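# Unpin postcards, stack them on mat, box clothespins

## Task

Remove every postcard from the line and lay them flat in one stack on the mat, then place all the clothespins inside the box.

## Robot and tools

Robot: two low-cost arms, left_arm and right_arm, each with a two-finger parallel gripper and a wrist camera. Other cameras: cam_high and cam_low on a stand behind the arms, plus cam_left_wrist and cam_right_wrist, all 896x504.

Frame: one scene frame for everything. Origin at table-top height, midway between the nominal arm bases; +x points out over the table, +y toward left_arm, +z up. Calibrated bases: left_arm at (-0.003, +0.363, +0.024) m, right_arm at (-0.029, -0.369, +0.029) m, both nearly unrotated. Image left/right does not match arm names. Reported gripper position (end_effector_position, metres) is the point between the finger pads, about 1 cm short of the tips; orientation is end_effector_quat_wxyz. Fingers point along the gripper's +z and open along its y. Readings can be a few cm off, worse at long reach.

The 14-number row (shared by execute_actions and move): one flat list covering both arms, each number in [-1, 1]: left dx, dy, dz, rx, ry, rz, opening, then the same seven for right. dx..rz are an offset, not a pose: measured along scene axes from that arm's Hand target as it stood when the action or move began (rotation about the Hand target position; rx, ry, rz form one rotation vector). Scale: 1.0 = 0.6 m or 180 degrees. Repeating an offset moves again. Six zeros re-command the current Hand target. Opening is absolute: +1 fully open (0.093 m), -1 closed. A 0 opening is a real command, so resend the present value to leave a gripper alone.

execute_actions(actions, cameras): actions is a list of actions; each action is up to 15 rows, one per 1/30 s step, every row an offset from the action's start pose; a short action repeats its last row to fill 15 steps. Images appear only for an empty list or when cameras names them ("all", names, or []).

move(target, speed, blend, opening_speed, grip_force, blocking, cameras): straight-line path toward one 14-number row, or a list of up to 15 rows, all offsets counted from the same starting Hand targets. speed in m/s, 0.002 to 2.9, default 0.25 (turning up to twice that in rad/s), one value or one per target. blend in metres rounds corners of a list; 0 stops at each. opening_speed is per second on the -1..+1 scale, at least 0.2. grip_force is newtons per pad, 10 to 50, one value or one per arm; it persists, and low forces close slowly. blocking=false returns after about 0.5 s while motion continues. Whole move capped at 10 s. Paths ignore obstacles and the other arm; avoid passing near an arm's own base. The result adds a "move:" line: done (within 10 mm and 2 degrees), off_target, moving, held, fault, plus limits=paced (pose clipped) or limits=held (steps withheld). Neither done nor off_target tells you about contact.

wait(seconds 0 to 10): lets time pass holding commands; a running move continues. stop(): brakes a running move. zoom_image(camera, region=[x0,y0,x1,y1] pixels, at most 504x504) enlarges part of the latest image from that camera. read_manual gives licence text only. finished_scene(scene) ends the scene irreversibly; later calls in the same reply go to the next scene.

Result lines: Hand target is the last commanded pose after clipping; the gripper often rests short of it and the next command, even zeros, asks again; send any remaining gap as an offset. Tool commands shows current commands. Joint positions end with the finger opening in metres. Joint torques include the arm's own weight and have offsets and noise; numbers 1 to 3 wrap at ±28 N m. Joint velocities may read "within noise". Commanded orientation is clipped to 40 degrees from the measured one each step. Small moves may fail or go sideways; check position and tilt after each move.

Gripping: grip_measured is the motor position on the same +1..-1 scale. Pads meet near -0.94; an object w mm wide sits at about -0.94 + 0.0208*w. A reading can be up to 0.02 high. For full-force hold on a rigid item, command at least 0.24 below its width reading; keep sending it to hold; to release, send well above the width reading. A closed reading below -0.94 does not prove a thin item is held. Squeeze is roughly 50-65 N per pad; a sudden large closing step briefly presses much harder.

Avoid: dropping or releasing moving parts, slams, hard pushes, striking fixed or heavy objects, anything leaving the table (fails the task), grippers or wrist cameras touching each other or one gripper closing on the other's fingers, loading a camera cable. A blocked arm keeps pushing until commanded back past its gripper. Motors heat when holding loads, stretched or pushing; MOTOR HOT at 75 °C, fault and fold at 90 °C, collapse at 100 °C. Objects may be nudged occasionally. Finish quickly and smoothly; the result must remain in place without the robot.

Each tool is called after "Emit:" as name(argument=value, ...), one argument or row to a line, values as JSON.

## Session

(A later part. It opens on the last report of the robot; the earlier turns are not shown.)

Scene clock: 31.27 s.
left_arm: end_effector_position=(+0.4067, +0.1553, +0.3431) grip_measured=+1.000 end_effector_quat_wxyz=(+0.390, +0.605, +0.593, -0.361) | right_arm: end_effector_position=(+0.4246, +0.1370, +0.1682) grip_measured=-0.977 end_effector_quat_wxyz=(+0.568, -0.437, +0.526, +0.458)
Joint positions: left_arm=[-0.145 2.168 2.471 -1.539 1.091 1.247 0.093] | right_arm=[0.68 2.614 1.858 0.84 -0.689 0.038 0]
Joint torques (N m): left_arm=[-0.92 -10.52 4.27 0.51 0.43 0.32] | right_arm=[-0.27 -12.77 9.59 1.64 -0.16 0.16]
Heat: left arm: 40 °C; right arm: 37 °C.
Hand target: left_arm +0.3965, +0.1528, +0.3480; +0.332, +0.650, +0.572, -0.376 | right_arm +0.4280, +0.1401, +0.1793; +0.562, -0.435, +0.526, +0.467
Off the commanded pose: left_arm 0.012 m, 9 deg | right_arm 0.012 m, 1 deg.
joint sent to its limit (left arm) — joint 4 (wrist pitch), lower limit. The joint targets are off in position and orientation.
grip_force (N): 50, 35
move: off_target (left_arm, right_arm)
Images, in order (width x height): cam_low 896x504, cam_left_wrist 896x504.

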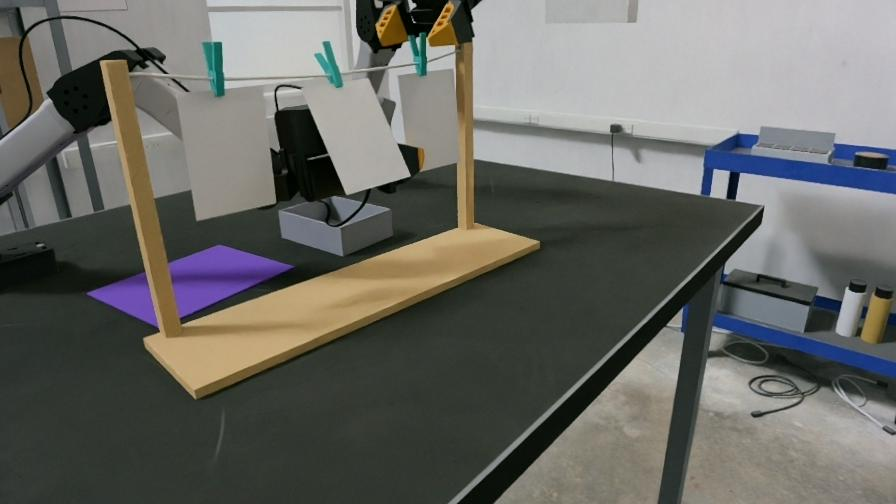

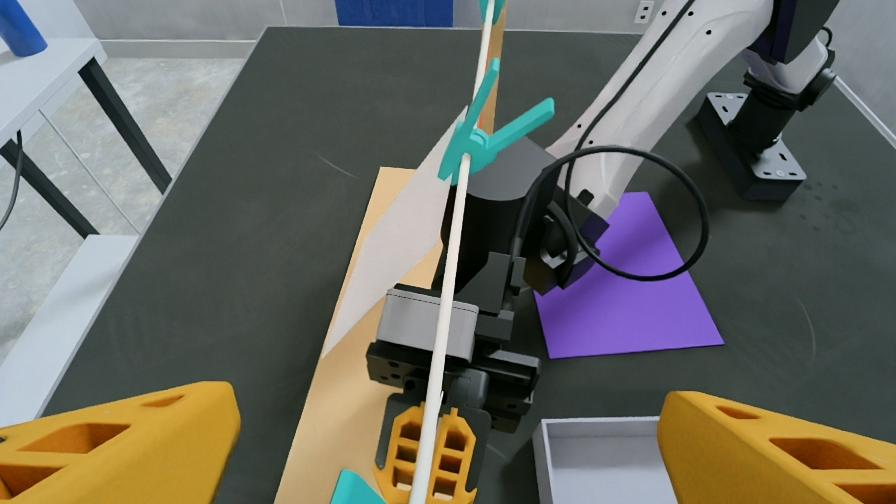

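Emit:
move(
  target=[
    [0.012,-0.008,-0.016,0,0,0,1,0,0.0,0.0,0,0,0.0,-1],
  ],
  speed=0.05,
  cameras=["cam_left_wrist","cam_low"],
)

Emit:
zoom_image(
  camera="cam_low",
  region=[360, 0, 540, 140],
)

Scene clock: 33.60 s.
left_arm: end_effector_position=(+0.4072, +0.1529, +0.3393) grip_measured=+1.000 end_effector_quat_wxyz=(+0.386, +0.608, +0.593, -0.361) | right_arm: end_effector_position=(+0.4246, +0.1370, +0.1682) grip_measured=-0.977 end_effector_quat_wxyz=(+0.568, -0.437, +0.526, +0.458)
Joint positions: left_arm=[-0.151 2.176 2.471 -1.539 1.087 1.253 0.093] | right_arm=[0.68 2.614 1.858 0.84 -0.689 0.038 0]
Joint torques (N m): left_arm=[-1.14 -7.95 6.57 0.5 0.43 0.33] | right_arm=[-0.27 -12.77 9.62 1.64 -0.16 0.17]
Heat: left arm: 40 °C; right arm: 38 °C.
Hand target: left_arm +0.4037, +0.1480, +0.3384; +0.332, +0.650, +0.572, -0.376 | right_arm +0.4280, +0.1401, +0.1793; +0.562, -0.435, +0.526, +0.467
Off the commanded pose: left_arm 0.006 m, 8 deg | right_arm 0.012 m, 1 deg.
joint sent to its limit (left arm) — joint 4 (wrist pitch), lower limit. The joint targets are off in position and orientation.
grip_force (N): 50, 35
move: off_target (left_arm, right_arm)
Images, in order (width x height): cam_low 896x504, cam_left_wrist 896x504.

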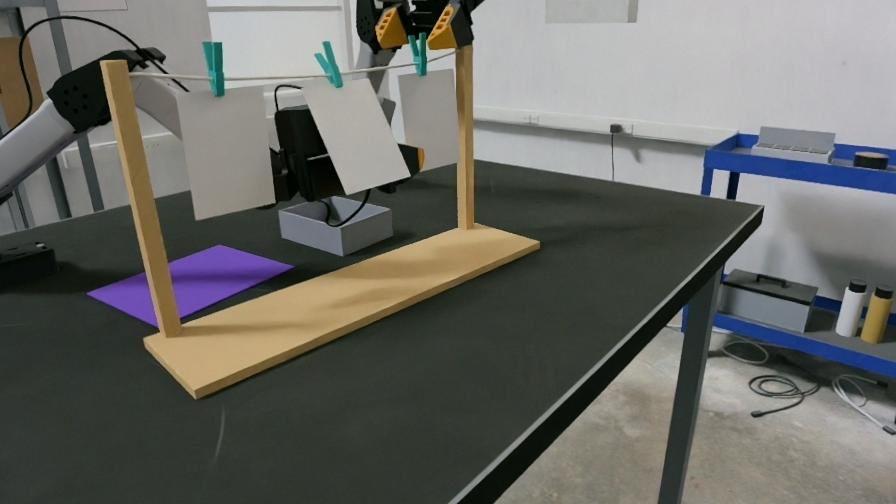

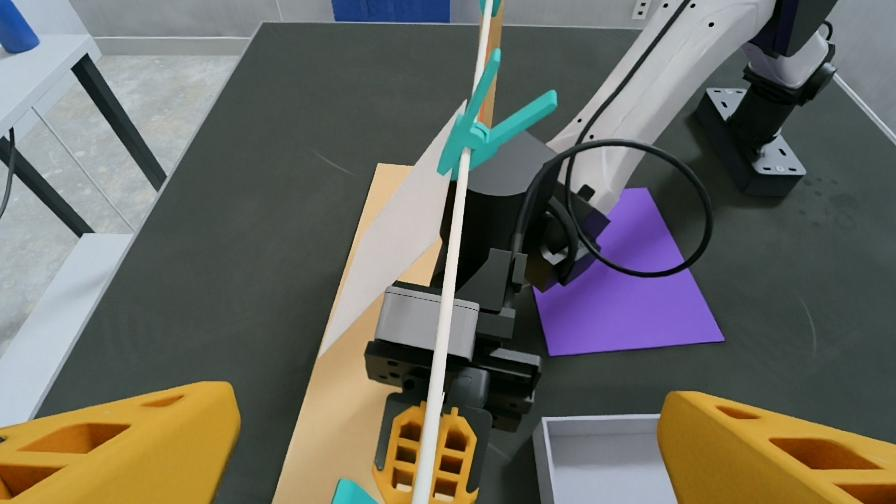

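Scaled by 2.800 from the camera's 896x504 image, which has a finer 1280x720 frame.

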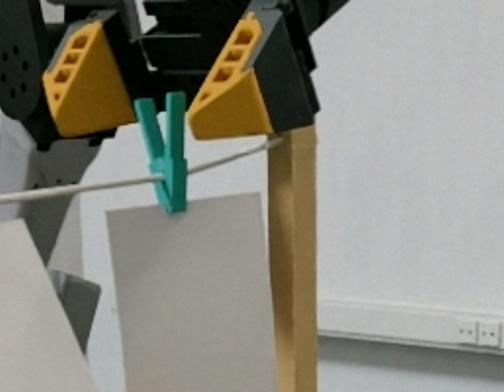

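Emit:
move(
  target=[
    [0.004,-0.006,-0.014,0,0,0,1,0,0.0,0.0,0,0,0.0,-1],
  ],
  speed=0.05,
  cameras=["cam_left_wrist","cam_low"],
)

Emit:
zoom_image(
  camera="cam_low",
  region=[360, 0, 540, 140],
)

Scene clock: 35.63 s.
left_arm: end_effector_position=(+0.4088, +0.1482, +0.3309) grip_measured=+1.000 end_effector_quat_wxyz=(+0.380, +0.612, +0.591, -0.364) | right_arm: end_effector_position=(+0.4246, +0.1370, +0.1682) grip_measured=-0.977 end_effector_quat_wxyz=(+0.568, -0.437, +0.526, +0.458)
Joint positions: left_arm=[-0.162 2.194 2.471 -1.539 1.082 1.265 0.093] | right_arm=[0.68 2.614 1.858 0.84 -0.689 0.038 0]
Joint torques (N m): left_arm=[-0.99 -7.95 6.8 0.48 0.42 0.34] | right_arm=[-0.27 -12.77 9.57 1.65 -0.16 0.16]
Heat: left arm: 40 °C; right arm: 38 °C.
Hand target: left_arm +0.4061, +0.1444, +0.3300; +0.332, +0.650, +0.572, -0.376 | right_arm +0.4280, +0.1401, +0.1793; +0.562, -0.435, +0.526, +0.467
Off the commanded pose: left_arm 0.005 m, 7 deg | right_arm 0.012 m, 1 deg.
joint sent to its limit (left arm) — joint 4 (wrist pitch), lower limit. The joint targets are off in position and orientation.
grip_force (N): 50, 35
move: off_target (left_arm, right_arm)
Images, in order (width x height): cam_low 896x504, cam_left_wrist 896x504.

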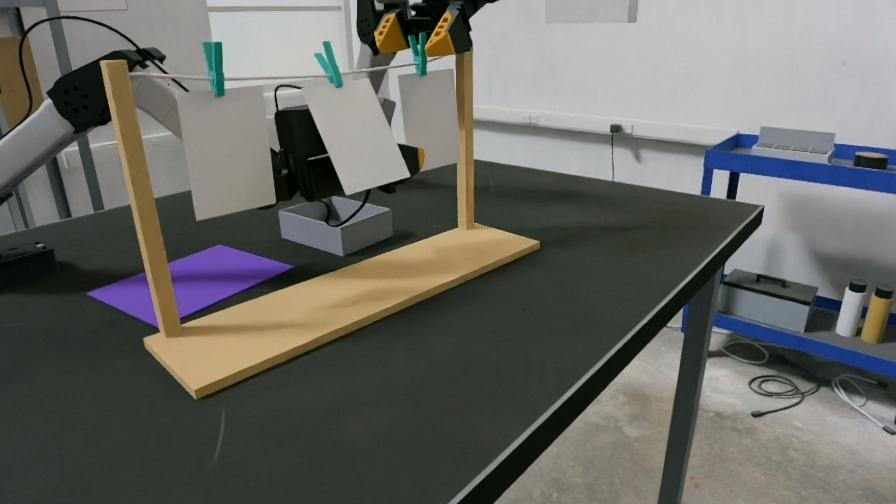

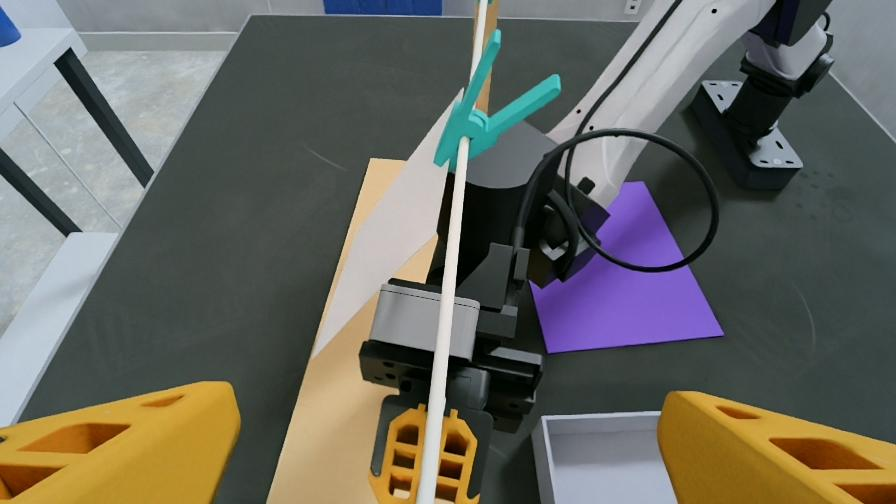

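Scaled by 2.800 from the camera's 896x504 image, which has a finer 1280x720 frame.

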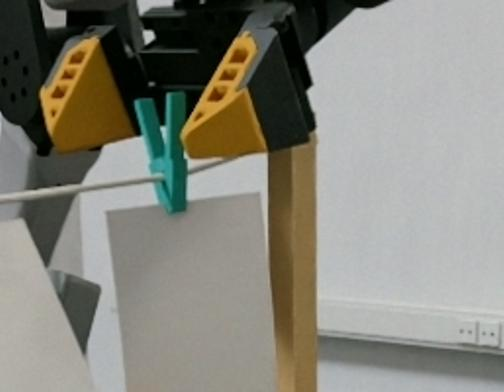

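Emit:
move(
  target=[
    [0.004,0.008,-0.002,0,0,0,0.2,0,0.0,0.0,0,0,0.0,-1],
    [0.004,0.008,-0.002,0,0,0,-0.2,0,0.0,0.0,0,0,0.0,-1],
  ],
  speed=0.05,
  cameras=["cam_left_wrist","cam_low"],
)

Emit:
zoom_image(
  camera="cam_low",
  region=[360, 0, 540, 140],
)

Scene clock: 39.97 s.
left_arm: end_effector_position=(+0.4088, +0.1482, +0.3309) grip_measured=-0.198 end_effector_quat_wxyz=(+0.382, +0.615, +0.587, -0.362) | right_arm: end_effector_position=(+0.4246, +0.1370, +0.1682) grip_measured=-0.977 end_effector_quat_wxyz=(+0.568, -0.437, +0.526, +0.458)
Joint positions: left_arm=[-0.162 2.194 2.471 -1.539 1.082 1.276 0.036] | right_arm=[0.68 2.614 1.858 0.84 -0.689 0.038 0]
Joint torques (N m): left_arm=[0.08 -7.98 6.38 0.48 0.46 0.32] | right_arm=[-0.23 -12.72 9.63 1.66 -0.18 0.16]
Heat: left arm: 40 °C; right arm: 39 °C.
Hand target: left_arm +0.4085, +0.1492, +0.3288; +0.332, +0.650, +0.572, -0.376 | right_arm +0.4280, +0.1401, +0.1793; +0.562, -0.435, +0.526, +0.467
Off the commanded pose: left_arm 0.002 m, 7 deg | right_arm 0.012 m, 1 deg.
joint sent to its limit (left arm) — joint 4 (wrist pitch), lower limit. The joint targets are off in position and orientation.
grip_force (N): 50, 35
move: off_target (left_arm, right_arm); target 2's new opening was sent with left_arm's hand 0.002 m and 7 deg from that target
Images, in order (width x height): cam_low 896x504, cam_left_wrist 896x504.

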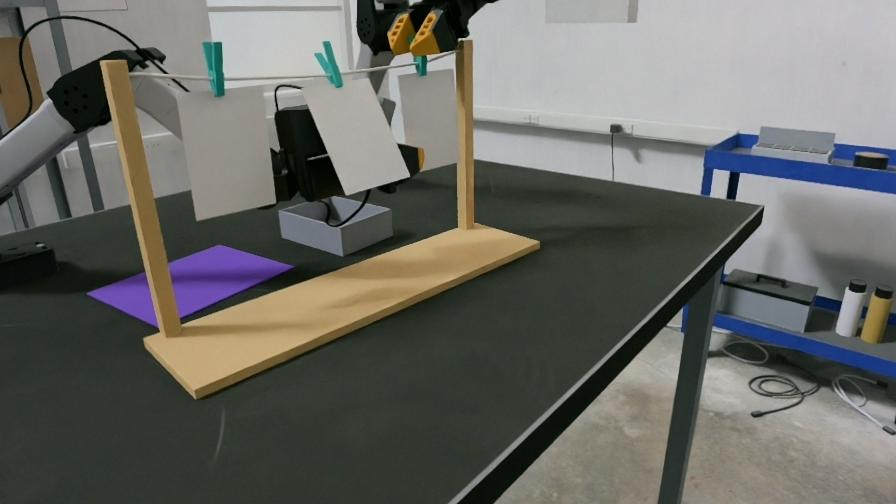

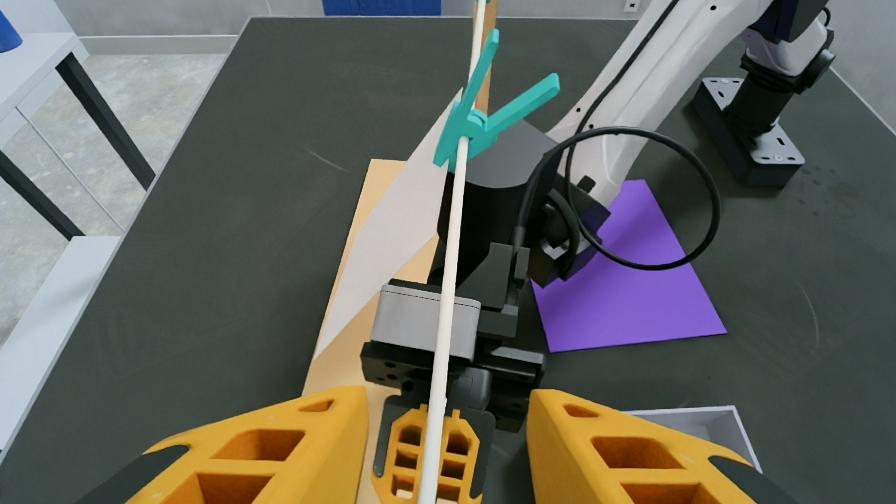

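Scaled by 2.800 from the camera's 896x504 image, which has a finer 1280x720 frame.

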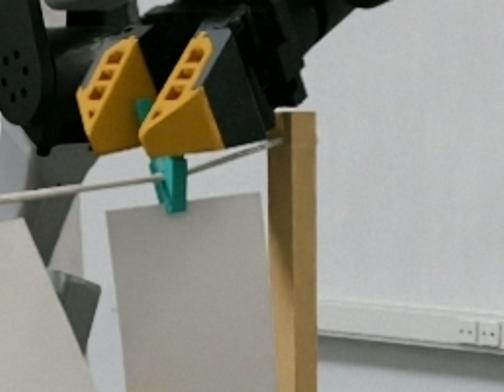

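Emit:
move(
  target=[
    [0.0,0.004,-0.002,0,0,0,-0.5,0,0.0,0.0,0,0,0.0,-1],
    [0.0,0.004,-0.002,0,0,0,-0.78,0,0.0,0.0,0,0,0.0,-1],
  ],
  speed=0.05,
  cameras=["cam_left_wrist","cam_low"],
)

Emit:
zoom_image(
  camera="cam_low",
  region=[360, 0, 540, 140],
)

Scene clock: 44.87 s.
left_arm: end_effector_position=(+0.4088, +0.1482, +0.3309) grip_measured=-0.745 end_effector_quat_wxyz=(+0.383, +0.618, +0.584, -0.360) | right_arm: end_effector_position=(+0.4192, +0.1418, +0.1676) grip_measured=-0.977 end_effector_quat_wxyz=(+0.565, -0.440, +0.524, +0.461)
Joint positions: left_arm=[-0.162 2.194 2.471 -1.539 1.082 1.285 0.009] | right_arm=[0.691 2.614 1.858 0.837 -0.689 0.038 0]
Joint torques (N m): left_arm=[0.2 -8.31 5.48 0.48 0.47 0.33] | right_arm=[-0.25 -12.78 9.63 1.68 -0.17 0.17]
Heat: left arm: 39 °C; right arm: 39 °C.
Hand target: left_arm +0.4085, +0.1516, +0.3276; +0.332, +0.650, +0.572, -0.376 | right_arm +0.4280, +0.1401, +0.1793; +0.562, -0.435, +0.526, +0.467
Off the commanded pose: left_arm 0.005 m, 7 deg | right_arm 0.015 m, 1 deg.
joint sent to its limit (left arm) — joint 4 (wrist pitch), lower limit. The joint targets are off in position and orientation.
grip_force (N): 50, 35
move: off_target (left_arm, right_arm); target 2's new opening was sent with left_arm's hand 0.005 m and 7 deg from that target
Images, in order (width x height): cam_low 896x504, cam_left_wrist 896x504.

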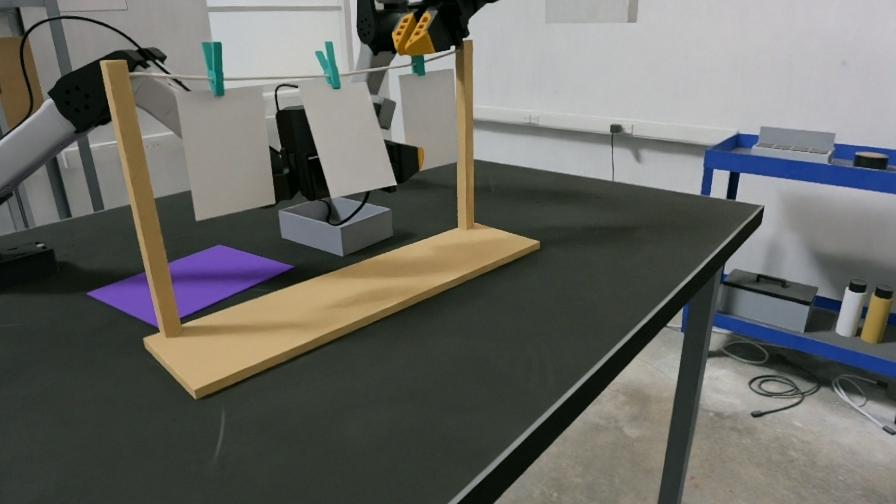

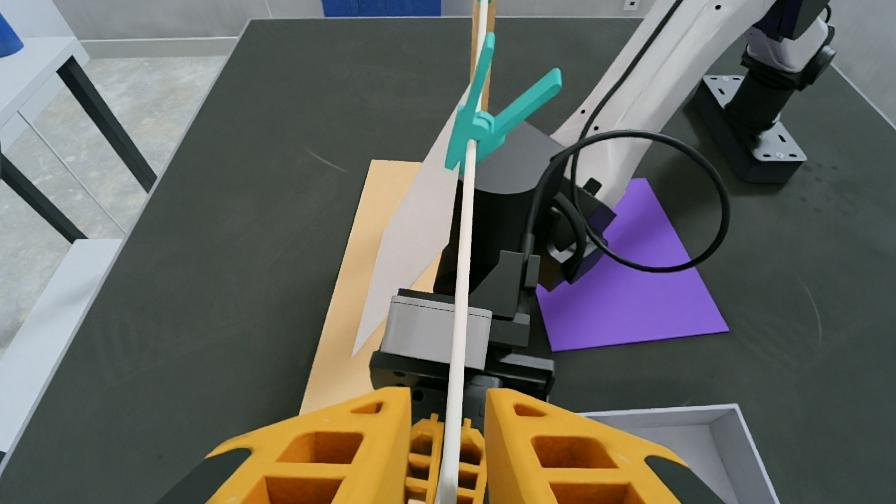

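Scaled by 2.800 from the camera's 896x504 image, which has a finer 1280x720 frame.

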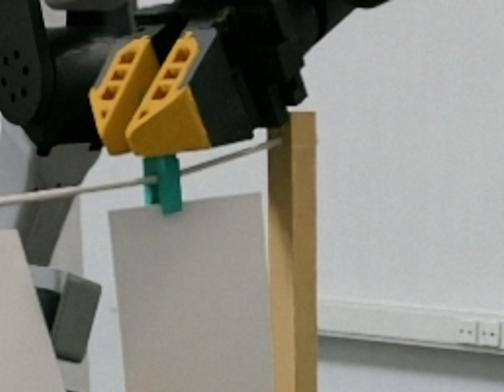

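Emit:
move(
  target=[
    [0.0,0.0,0.11,0,0,0,-0.78,0,0.0,0.0,0,0,0.0,-1],
  ],
  speed=0.1,
  cameras=["cam_left_wrist","cam_low","cam_right_wrist"],
)

Emit:
zoom_image(
  camera="cam_low",
  region=[360, 0, 540, 140],
)

Scene clock: 46.60 s.
left_arm: end_effector_position=(+0.4104, +0.1480, +0.3847) grip_measured=-0.745 end_effector_quat_wxyz=(+0.423, +0.595, +0.591, -0.343) | right_arm: end_effector_position=(+0.4192, +0.1418, +0.1676) grip_measured=-0.977 end_effector_quat_wxyz=(+0.562, -0.437, +0.527, +0.464)
Joint positions: left_arm=[-0.162 2.21 2.698 -1.541 1.082 1.106 0.009] | right_arm=[0.691 2.614 1.858 0.837 -0.689 0.049 0]
Joint torques (N m): left_arm=[0.2 -7.88 7.56 0.8 0.89 0] | right_arm=[-0.25 -12.83 9.63 1.68 -0.16 0.16]
Heat: left arm: 39 °C; right arm: 39 °C.
Hand target: left_arm +0.4085, +0.1516, +0.3936; +0.332, +0.650, +0.572, -0.376 | right_arm +0.4280, +0.1401, +0.1793; +0.562, -0.435, +0.526, +0.467
Off the commanded pose: left_arm 0.010 m, 13 deg | right_arm 0.015 m, 0 deg.
joint sent to its limit (left arm) — joint 4 (wrist pitch), lower limit. The joint targets are off in position and orientation.
grip_force (N): 50, 35
move: off_target (left_arm, right_arm)
Images, in order (width x height): cam_low 896x504, cam_left_wrist 896x504, cam_right_wrist 896x504.

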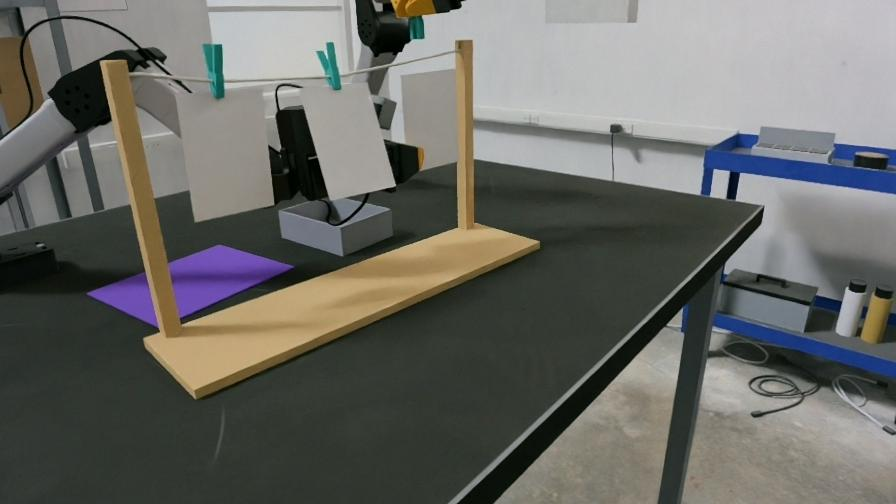

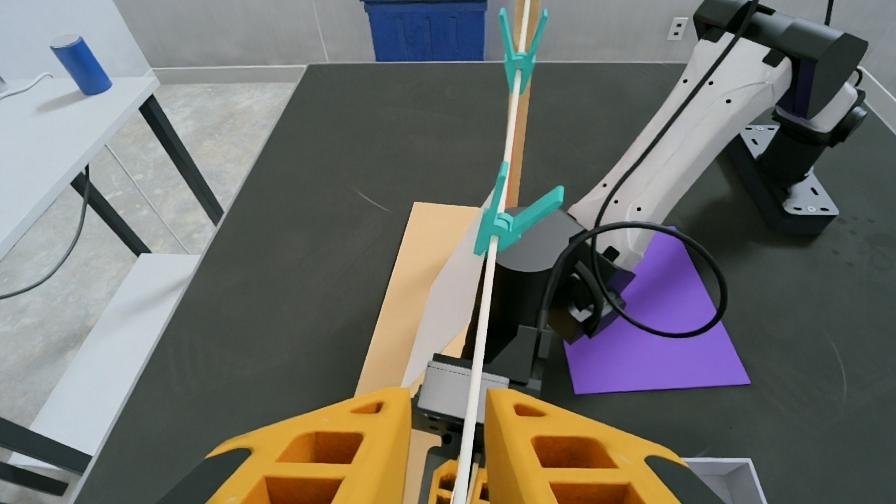

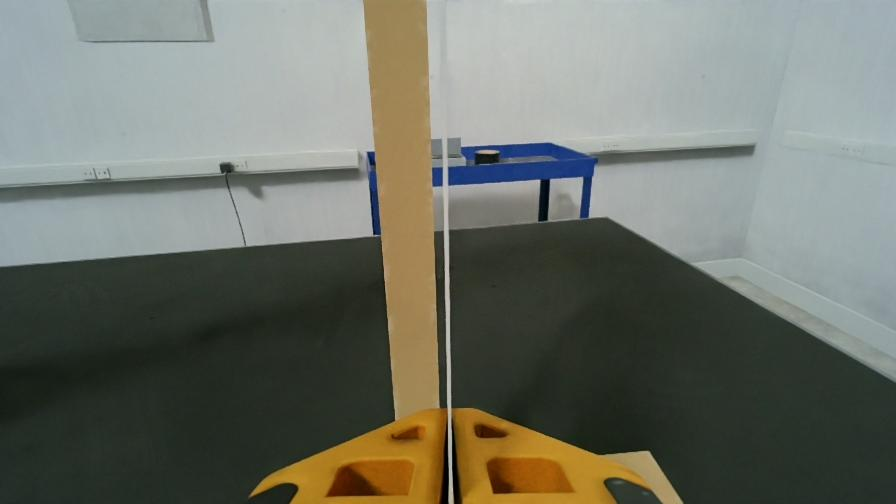

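Scaled by 2.800 from the camera's 896x504 image, which has a finer 1280x720 frame.

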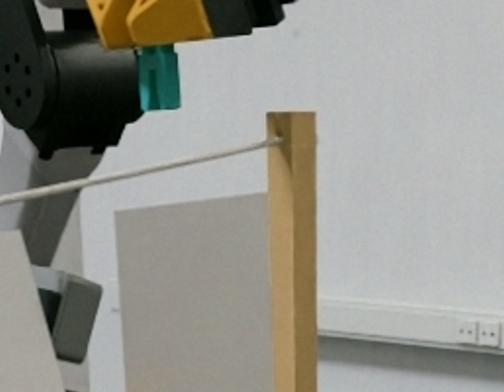

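Emit:
execute_actions(
  actions=[],
)

Scene clock: 47.70 s.
left_arm: end_effector_position=(+0.4104, +0.1480, +0.3847) grip_measured=-0.745 end_effector_quat_wxyz=(+0.423, +0.595, +0.591, -0.343) | right_arm: end_effector_position=(+0.4192, +0.1418, +0.1676) grip_measured=-0.977 end_effector_quat_wxyz=(+0.562, -0.437, +0.527, +0.464)
Joint positions: left_arm=[-0.162 2.21 2.698 -1.541 1.082 1.106 0.009] | right_arm=[0.691 2.614 1.858 0.837 -0.689 0.049 0]
Joint velocities: within noise
Joint torques (N m): left_arm=[0.2 -7.84 7.53 0.79 0.88 0.01] | right_arm=[-0.29 -12.79 9.63 1.67 -0.16 0.17]
Heat: left arm: 39 °C; right arm: 40 °C.
Hand target: left_arm +0.4085, +0.1516, +0.3936; +0.332, +0.650, +0.572, -0.376 | right_arm +0.4280, +0.1401, +0.1793; +0.562, -0.435, +0.526, +0.467
Tool commands: left_gripper/opening=-0.78 right_gripper/opening=-1.0
Off the commanded pose: left_arm 0.010 m, 13 deg | right_arm 0.015 m, 0 deg.
grip_force (N): 50, 35

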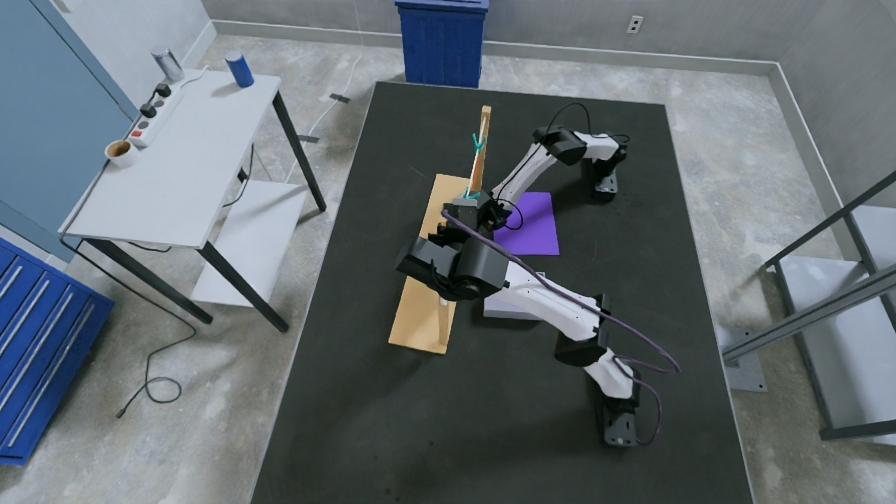

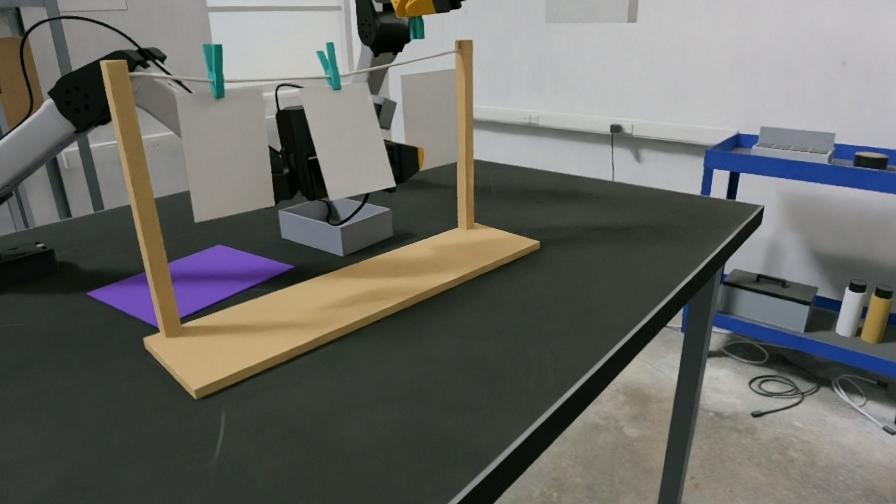

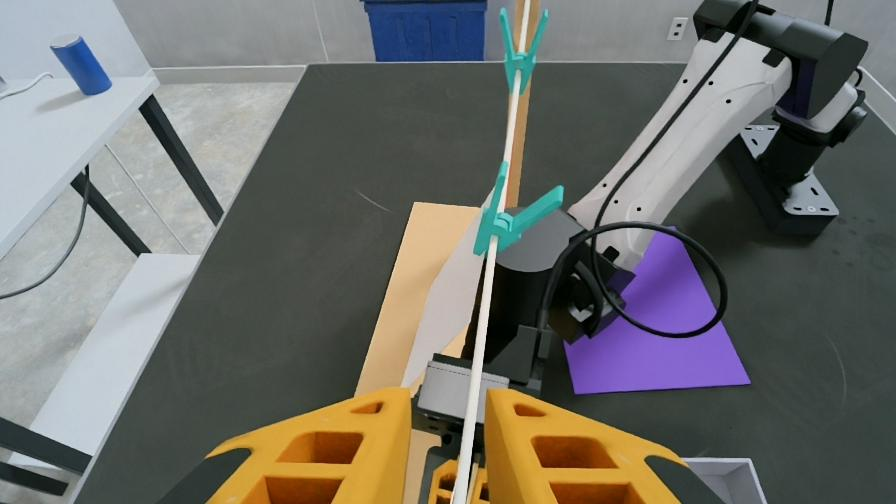

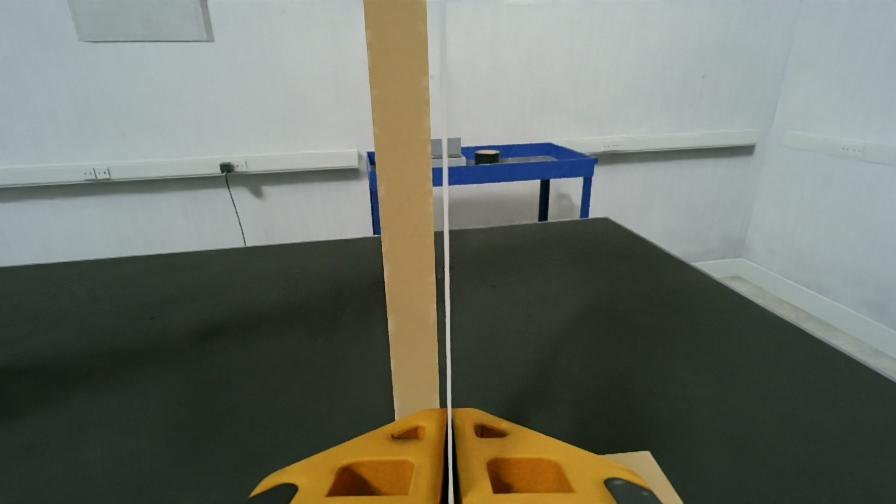

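Emit:
move(
  target=[
    [0,0,0,0,0,0,-0.78,0,0,-0.035,0,0,0,-1],
    [0,0,0,0,0,0,-0.78,-0.2,-0.03,-0.035,0,0,0,-1],
    [0,0,0,0,0,0,-0.78,-0.28,-0.37,0,0,0,0,-1],
  ],
  blend=[0.005,0.04,0],
  speed=0.2,
  cameras=["all"],
)

Scene clock: 51.13 s.
left_arm: end_effector_position=(+0.4104, +0.1480, +0.3847) grip_measured=-0.745 end_effector_quat_wxyz=(+0.423, +0.595, +0.591, -0.343) | right_arm: end_effector_position=(+0.2666, -0.0820, +0.1546) grip_measured=-0.977 end_effector_quat_wxyz=(+0.536, -0.422, +0.565, +0.464)
Joint positions: left_arm=[-0.162 2.21 2.698 -1.541 1.082 1.106 0.009] | right_arm=[0.439 1.956 0.525 1.44 -0.914 0.079 0]
Joint torques (N m): left_arm=[0.21 -7.91 7.54 0.8 0.89 -0.01] | right_arm=[-0.03 -9.01 2.7 2.65 -0.22 0.17]
Heat: left arm: 39 °C; right arm: 40 °C.
Hand target: left_arm +0.4085, +0.1516, +0.3936; +0.332, +0.650, +0.572, -0.376 | right_arm +0.2600, -0.0819, +0.1793; +0.562, -0.435, +0.526, +0.467
Off the commanded pose: left_arm 0.010 m, 13 deg | right_arm 0.026 m, 6 deg.
joint sent to its limit (left arm) — joint 4 (wrist pitch), lower limit. The joint targets are off in position and orientation.
grip_force (N): 50, 35
move: off_target (left_arm, right_arm)

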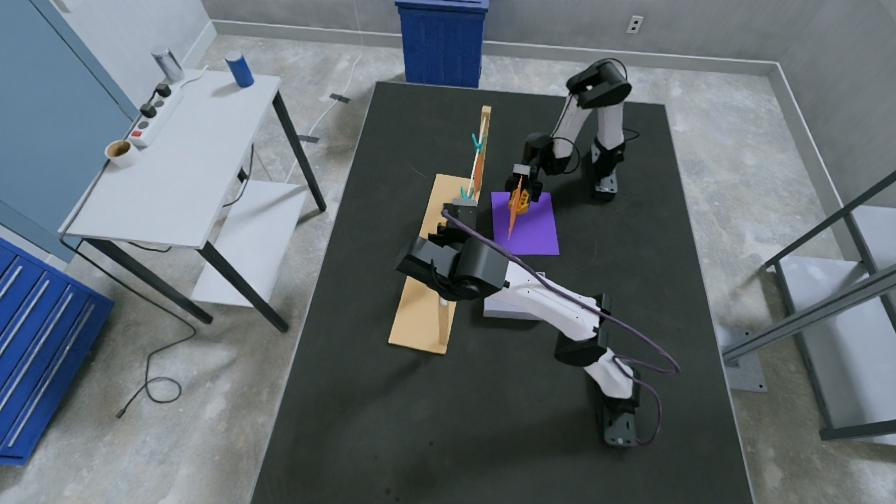

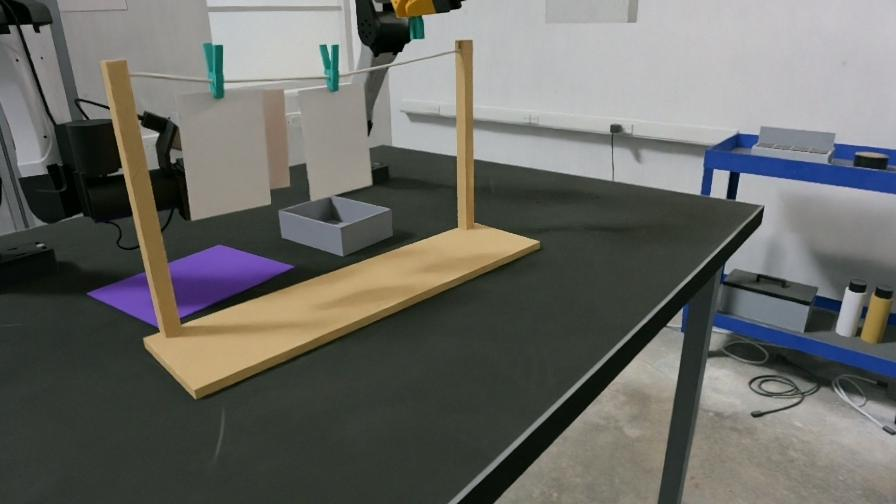

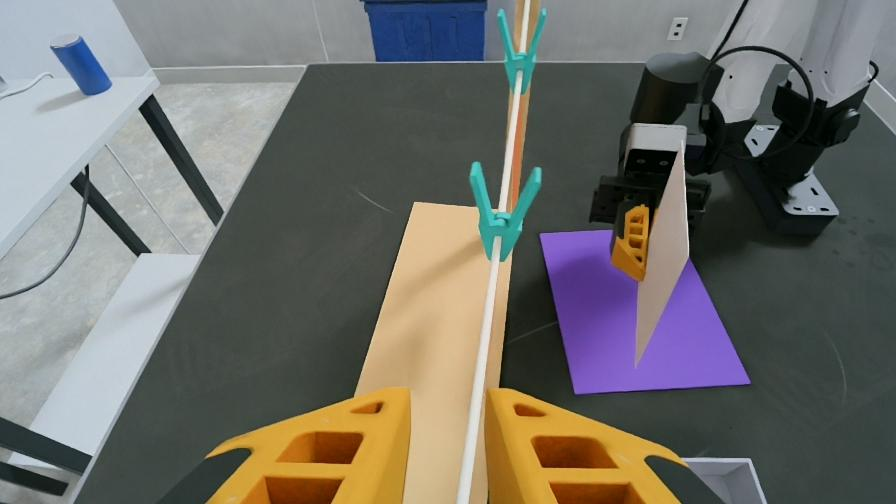

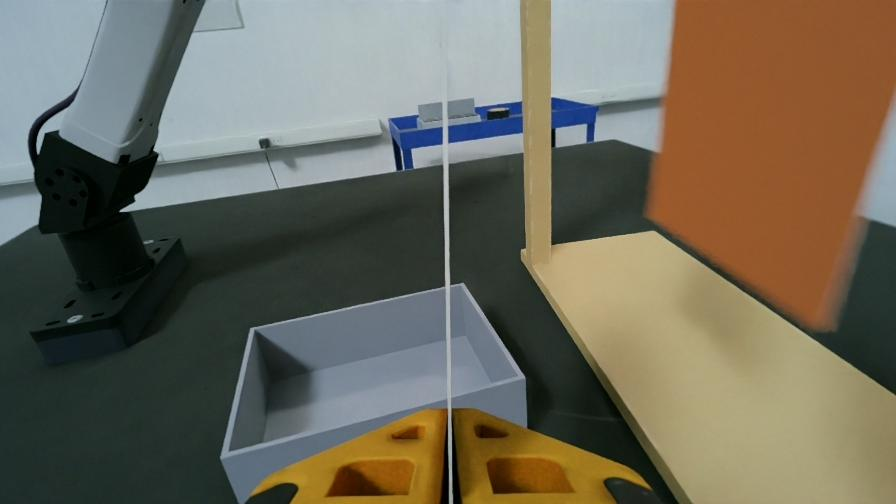

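Emit:
move(
  target=[
    [-0.26,-0.06,0,0,0,0,-0.78,0,0,0,0,0,0,-1],
    [-0.26,-0.1,-0.4,0,0,0,-0.78,0,0,0.0,0,0,0,-1],
  ],
  blend=[0.03,0],
  speed=0.2,
  cameras=["all"],
)

Scene clock: 54.70 s.
left_arm: end_effector_position=(+0.2484, +0.0957, +0.1521) grip_measured=-0.746 end_effector_quat_wxyz=(+0.312, +0.642, +0.584, -0.388) | right_arm: end_effector_position=(+0.2666, -0.0820, +0.1546) grip_measured=-0.977 end_effector_quat_wxyz=(+0.536, -0.422, +0.565, +0.464)
Joint positions: left_arm=[-0.432 1.634 0.999 -0.507 0.983 1.007 0.009] | right_arm=[0.439 1.956 0.525 1.44 -0.914 0.079 0]
Joint torques (N m): left_arm=[-0.96 -5.74 4.78 1.47 0.4 0.03] | right_arm=[-0.02 -9.03 2.66 2.65 -0.21 0.16]
Heat: left arm: 39 °C; right arm: 40 °C.
Hand target: left_arm +0.2525, +0.0916, +0.1536; +0.332, +0.650, +0.572, -0.376 | right_arm +0.2600, -0.0819, +0.1793; +0.562, -0.435, +0.526, +0.467
Off the commanded pose: left_arm 0.006 m, 3 deg | right_arm 0.026 m, 6 deg.
grip_force (N): 50, 35
move: off_target (left_arm, right_arm)

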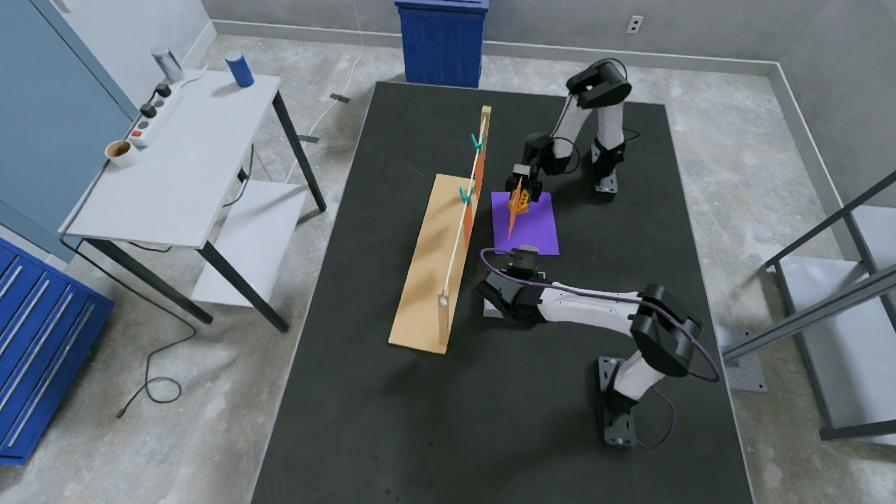

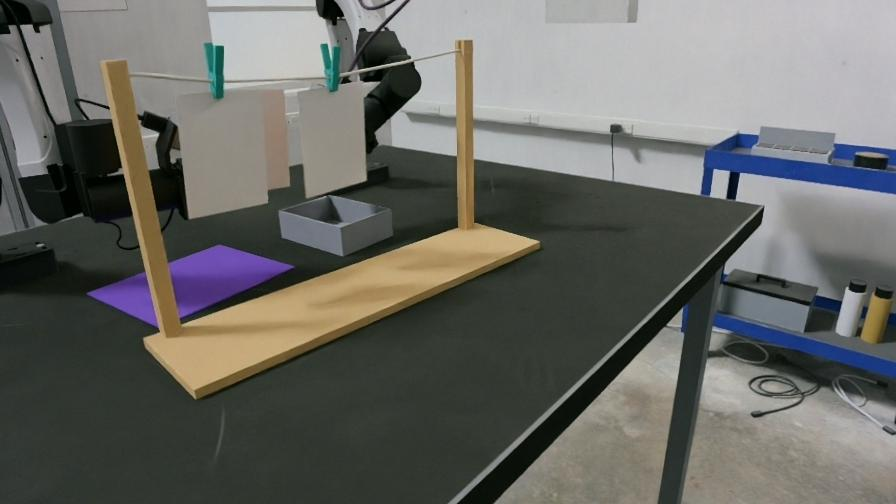

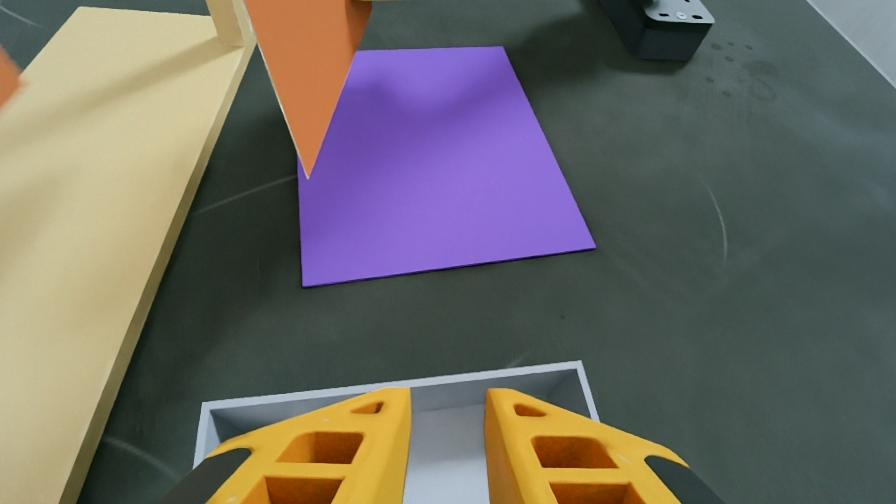

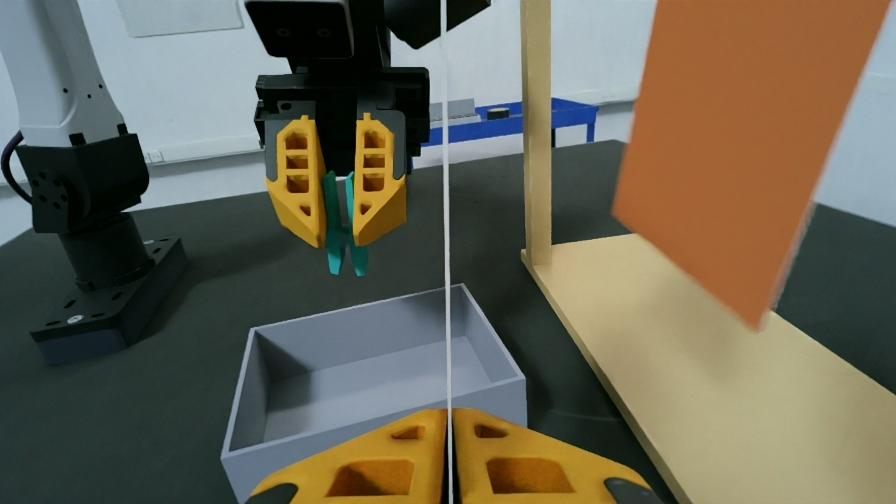

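Emit:
move(
  target=[0.005,0.01,-0.13,0,0,0,-0.78,0,0,0,0,0,0,-1],
  speed=0.15,
)

Emit:
move(
  target=[0,0,0,0,0,0,0.3,0,0,0,0,0,0,-1],
  opening_speed=0.8,
  cameras=["all"],
)

Scene clock: 56.90 s.
left_arm: end_effector_position=(+0.2479, +0.0965, +0.0758) grip_measured=-0.746 end_effector_quat_wxyz=(+0.307, +0.645, +0.583, -0.388) | right_arm: end_effector_position=(+0.2666, -0.0820, +0.1546) grip_measured=-0.977 end_effector_quat_wxyz=(+0.536, -0.422, +0.565, +0.464)
Joint positions: left_arm=[-0.43 1.805 0.851 -0.209 0.983 1.027 0.009] | right_arm=[0.439 1.956 0.525 1.44 -0.914 0.079 0]
Joint torques (N m): left_arm=[0.18 -5.56 3.7 1.43 0.52 0.21] | right_arm=[-0.05 -9.05 2.71 2.66 -0.2 0.16]
Heat: left arm: 39 °C; right arm: 40 °C.
Hand target: left_arm +0.2555, +0.0976, +0.0756; +0.332, +0.650, +0.572, -0.376 | right_arm +0.2600, -0.0819, +0.1793; +0.562, -0.435, +0.526, +0.467
Off the commanded pose: left_arm 0.008 m, 3 deg | right_arm 0.026 m, 6 deg.
grip_force (N): 50, 35
move: off_target (left_arm, right_arm)

Scene clock: 58.77 s.
left_arm: end_effector_position=(+0.2483, +0.0963, +0.0760) grip_measured=+0.298 end_effector_quat_wxyz=(+0.309, +0.645, +0.582, -0.388) | right_arm: end_effector_position=(+0.2666, -0.0820, +0.1546) grip_measured=-0.977 end_effector_quat_wxyz=(+0.536, -0.422, +0.565, +0.464)
Joint positions: left_arm=[-0.43 1.805 0.851 -0.206 0.983 1.027 0.059] | right_arm=[0.439 1.956 0.525 1.44 -0.914 0.079 0]
Joint torques (N m): left_arm=[0.18 -5.56 3.67 1.45 0.52 0.2] | right_arm=[-0.02 -9.02 2.67 2.66 -0.22 0.16]
Heat: left arm: 39 °C; right arm: 40 °C.
Hand target: left_arm +0.2555, +0.0976, +0.0756; +0.332, +0.650, +0.572, -0.376 | right_arm +0.2600, -0.0819, +0.1793; +0.562, -0.435, +0.526, +0.467
Off the commanded pose: left_arm 0.007 m, 3 deg | right_arm 0.026 m, 6 deg.
grip_force (N): 50, 35
move: off_target (left_arm, right_arm)

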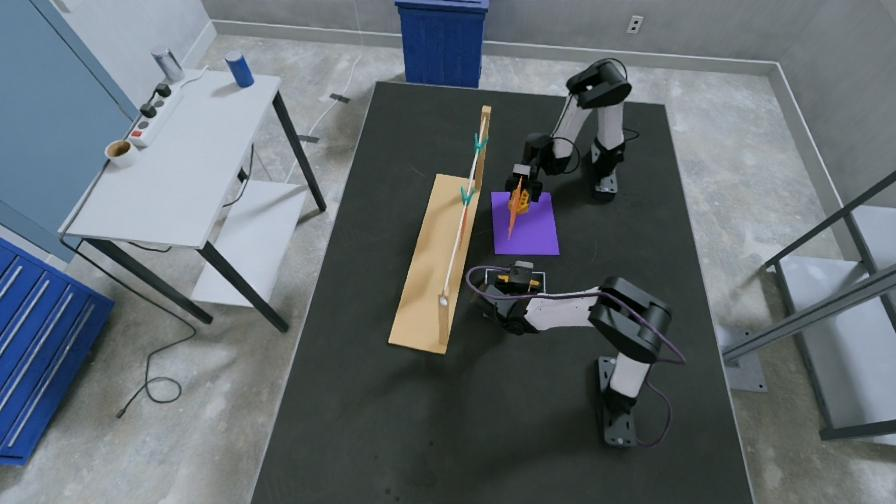

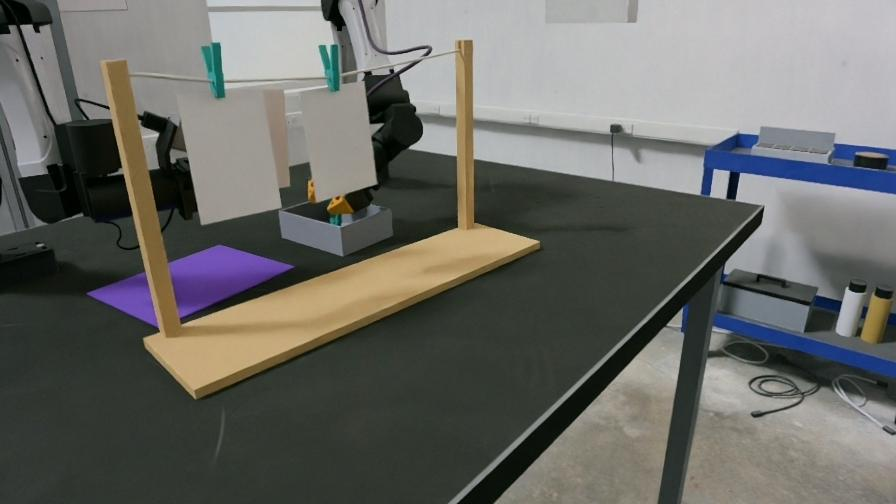

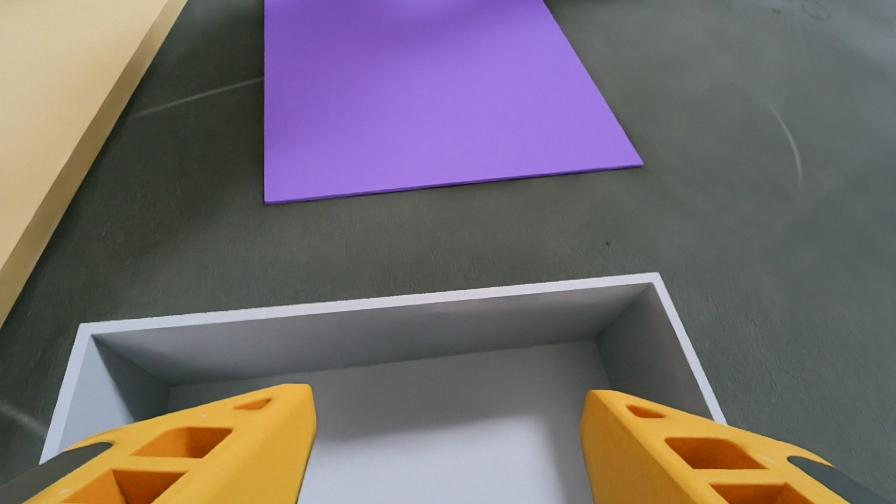

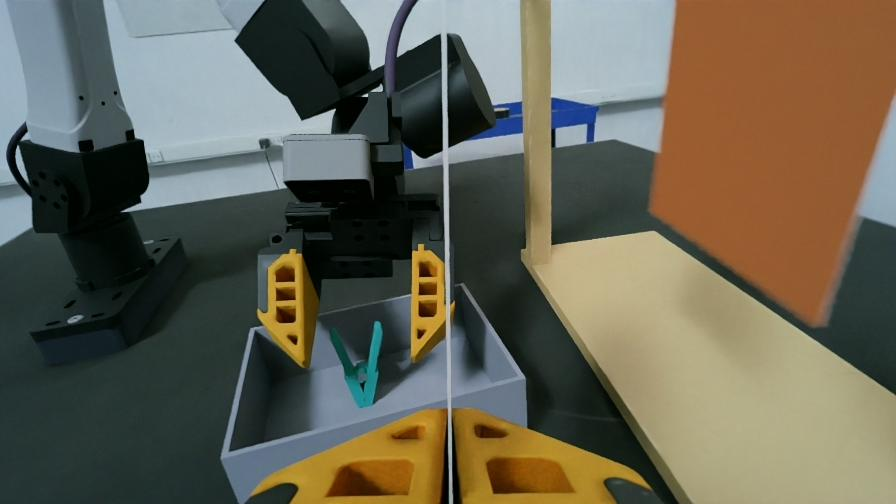

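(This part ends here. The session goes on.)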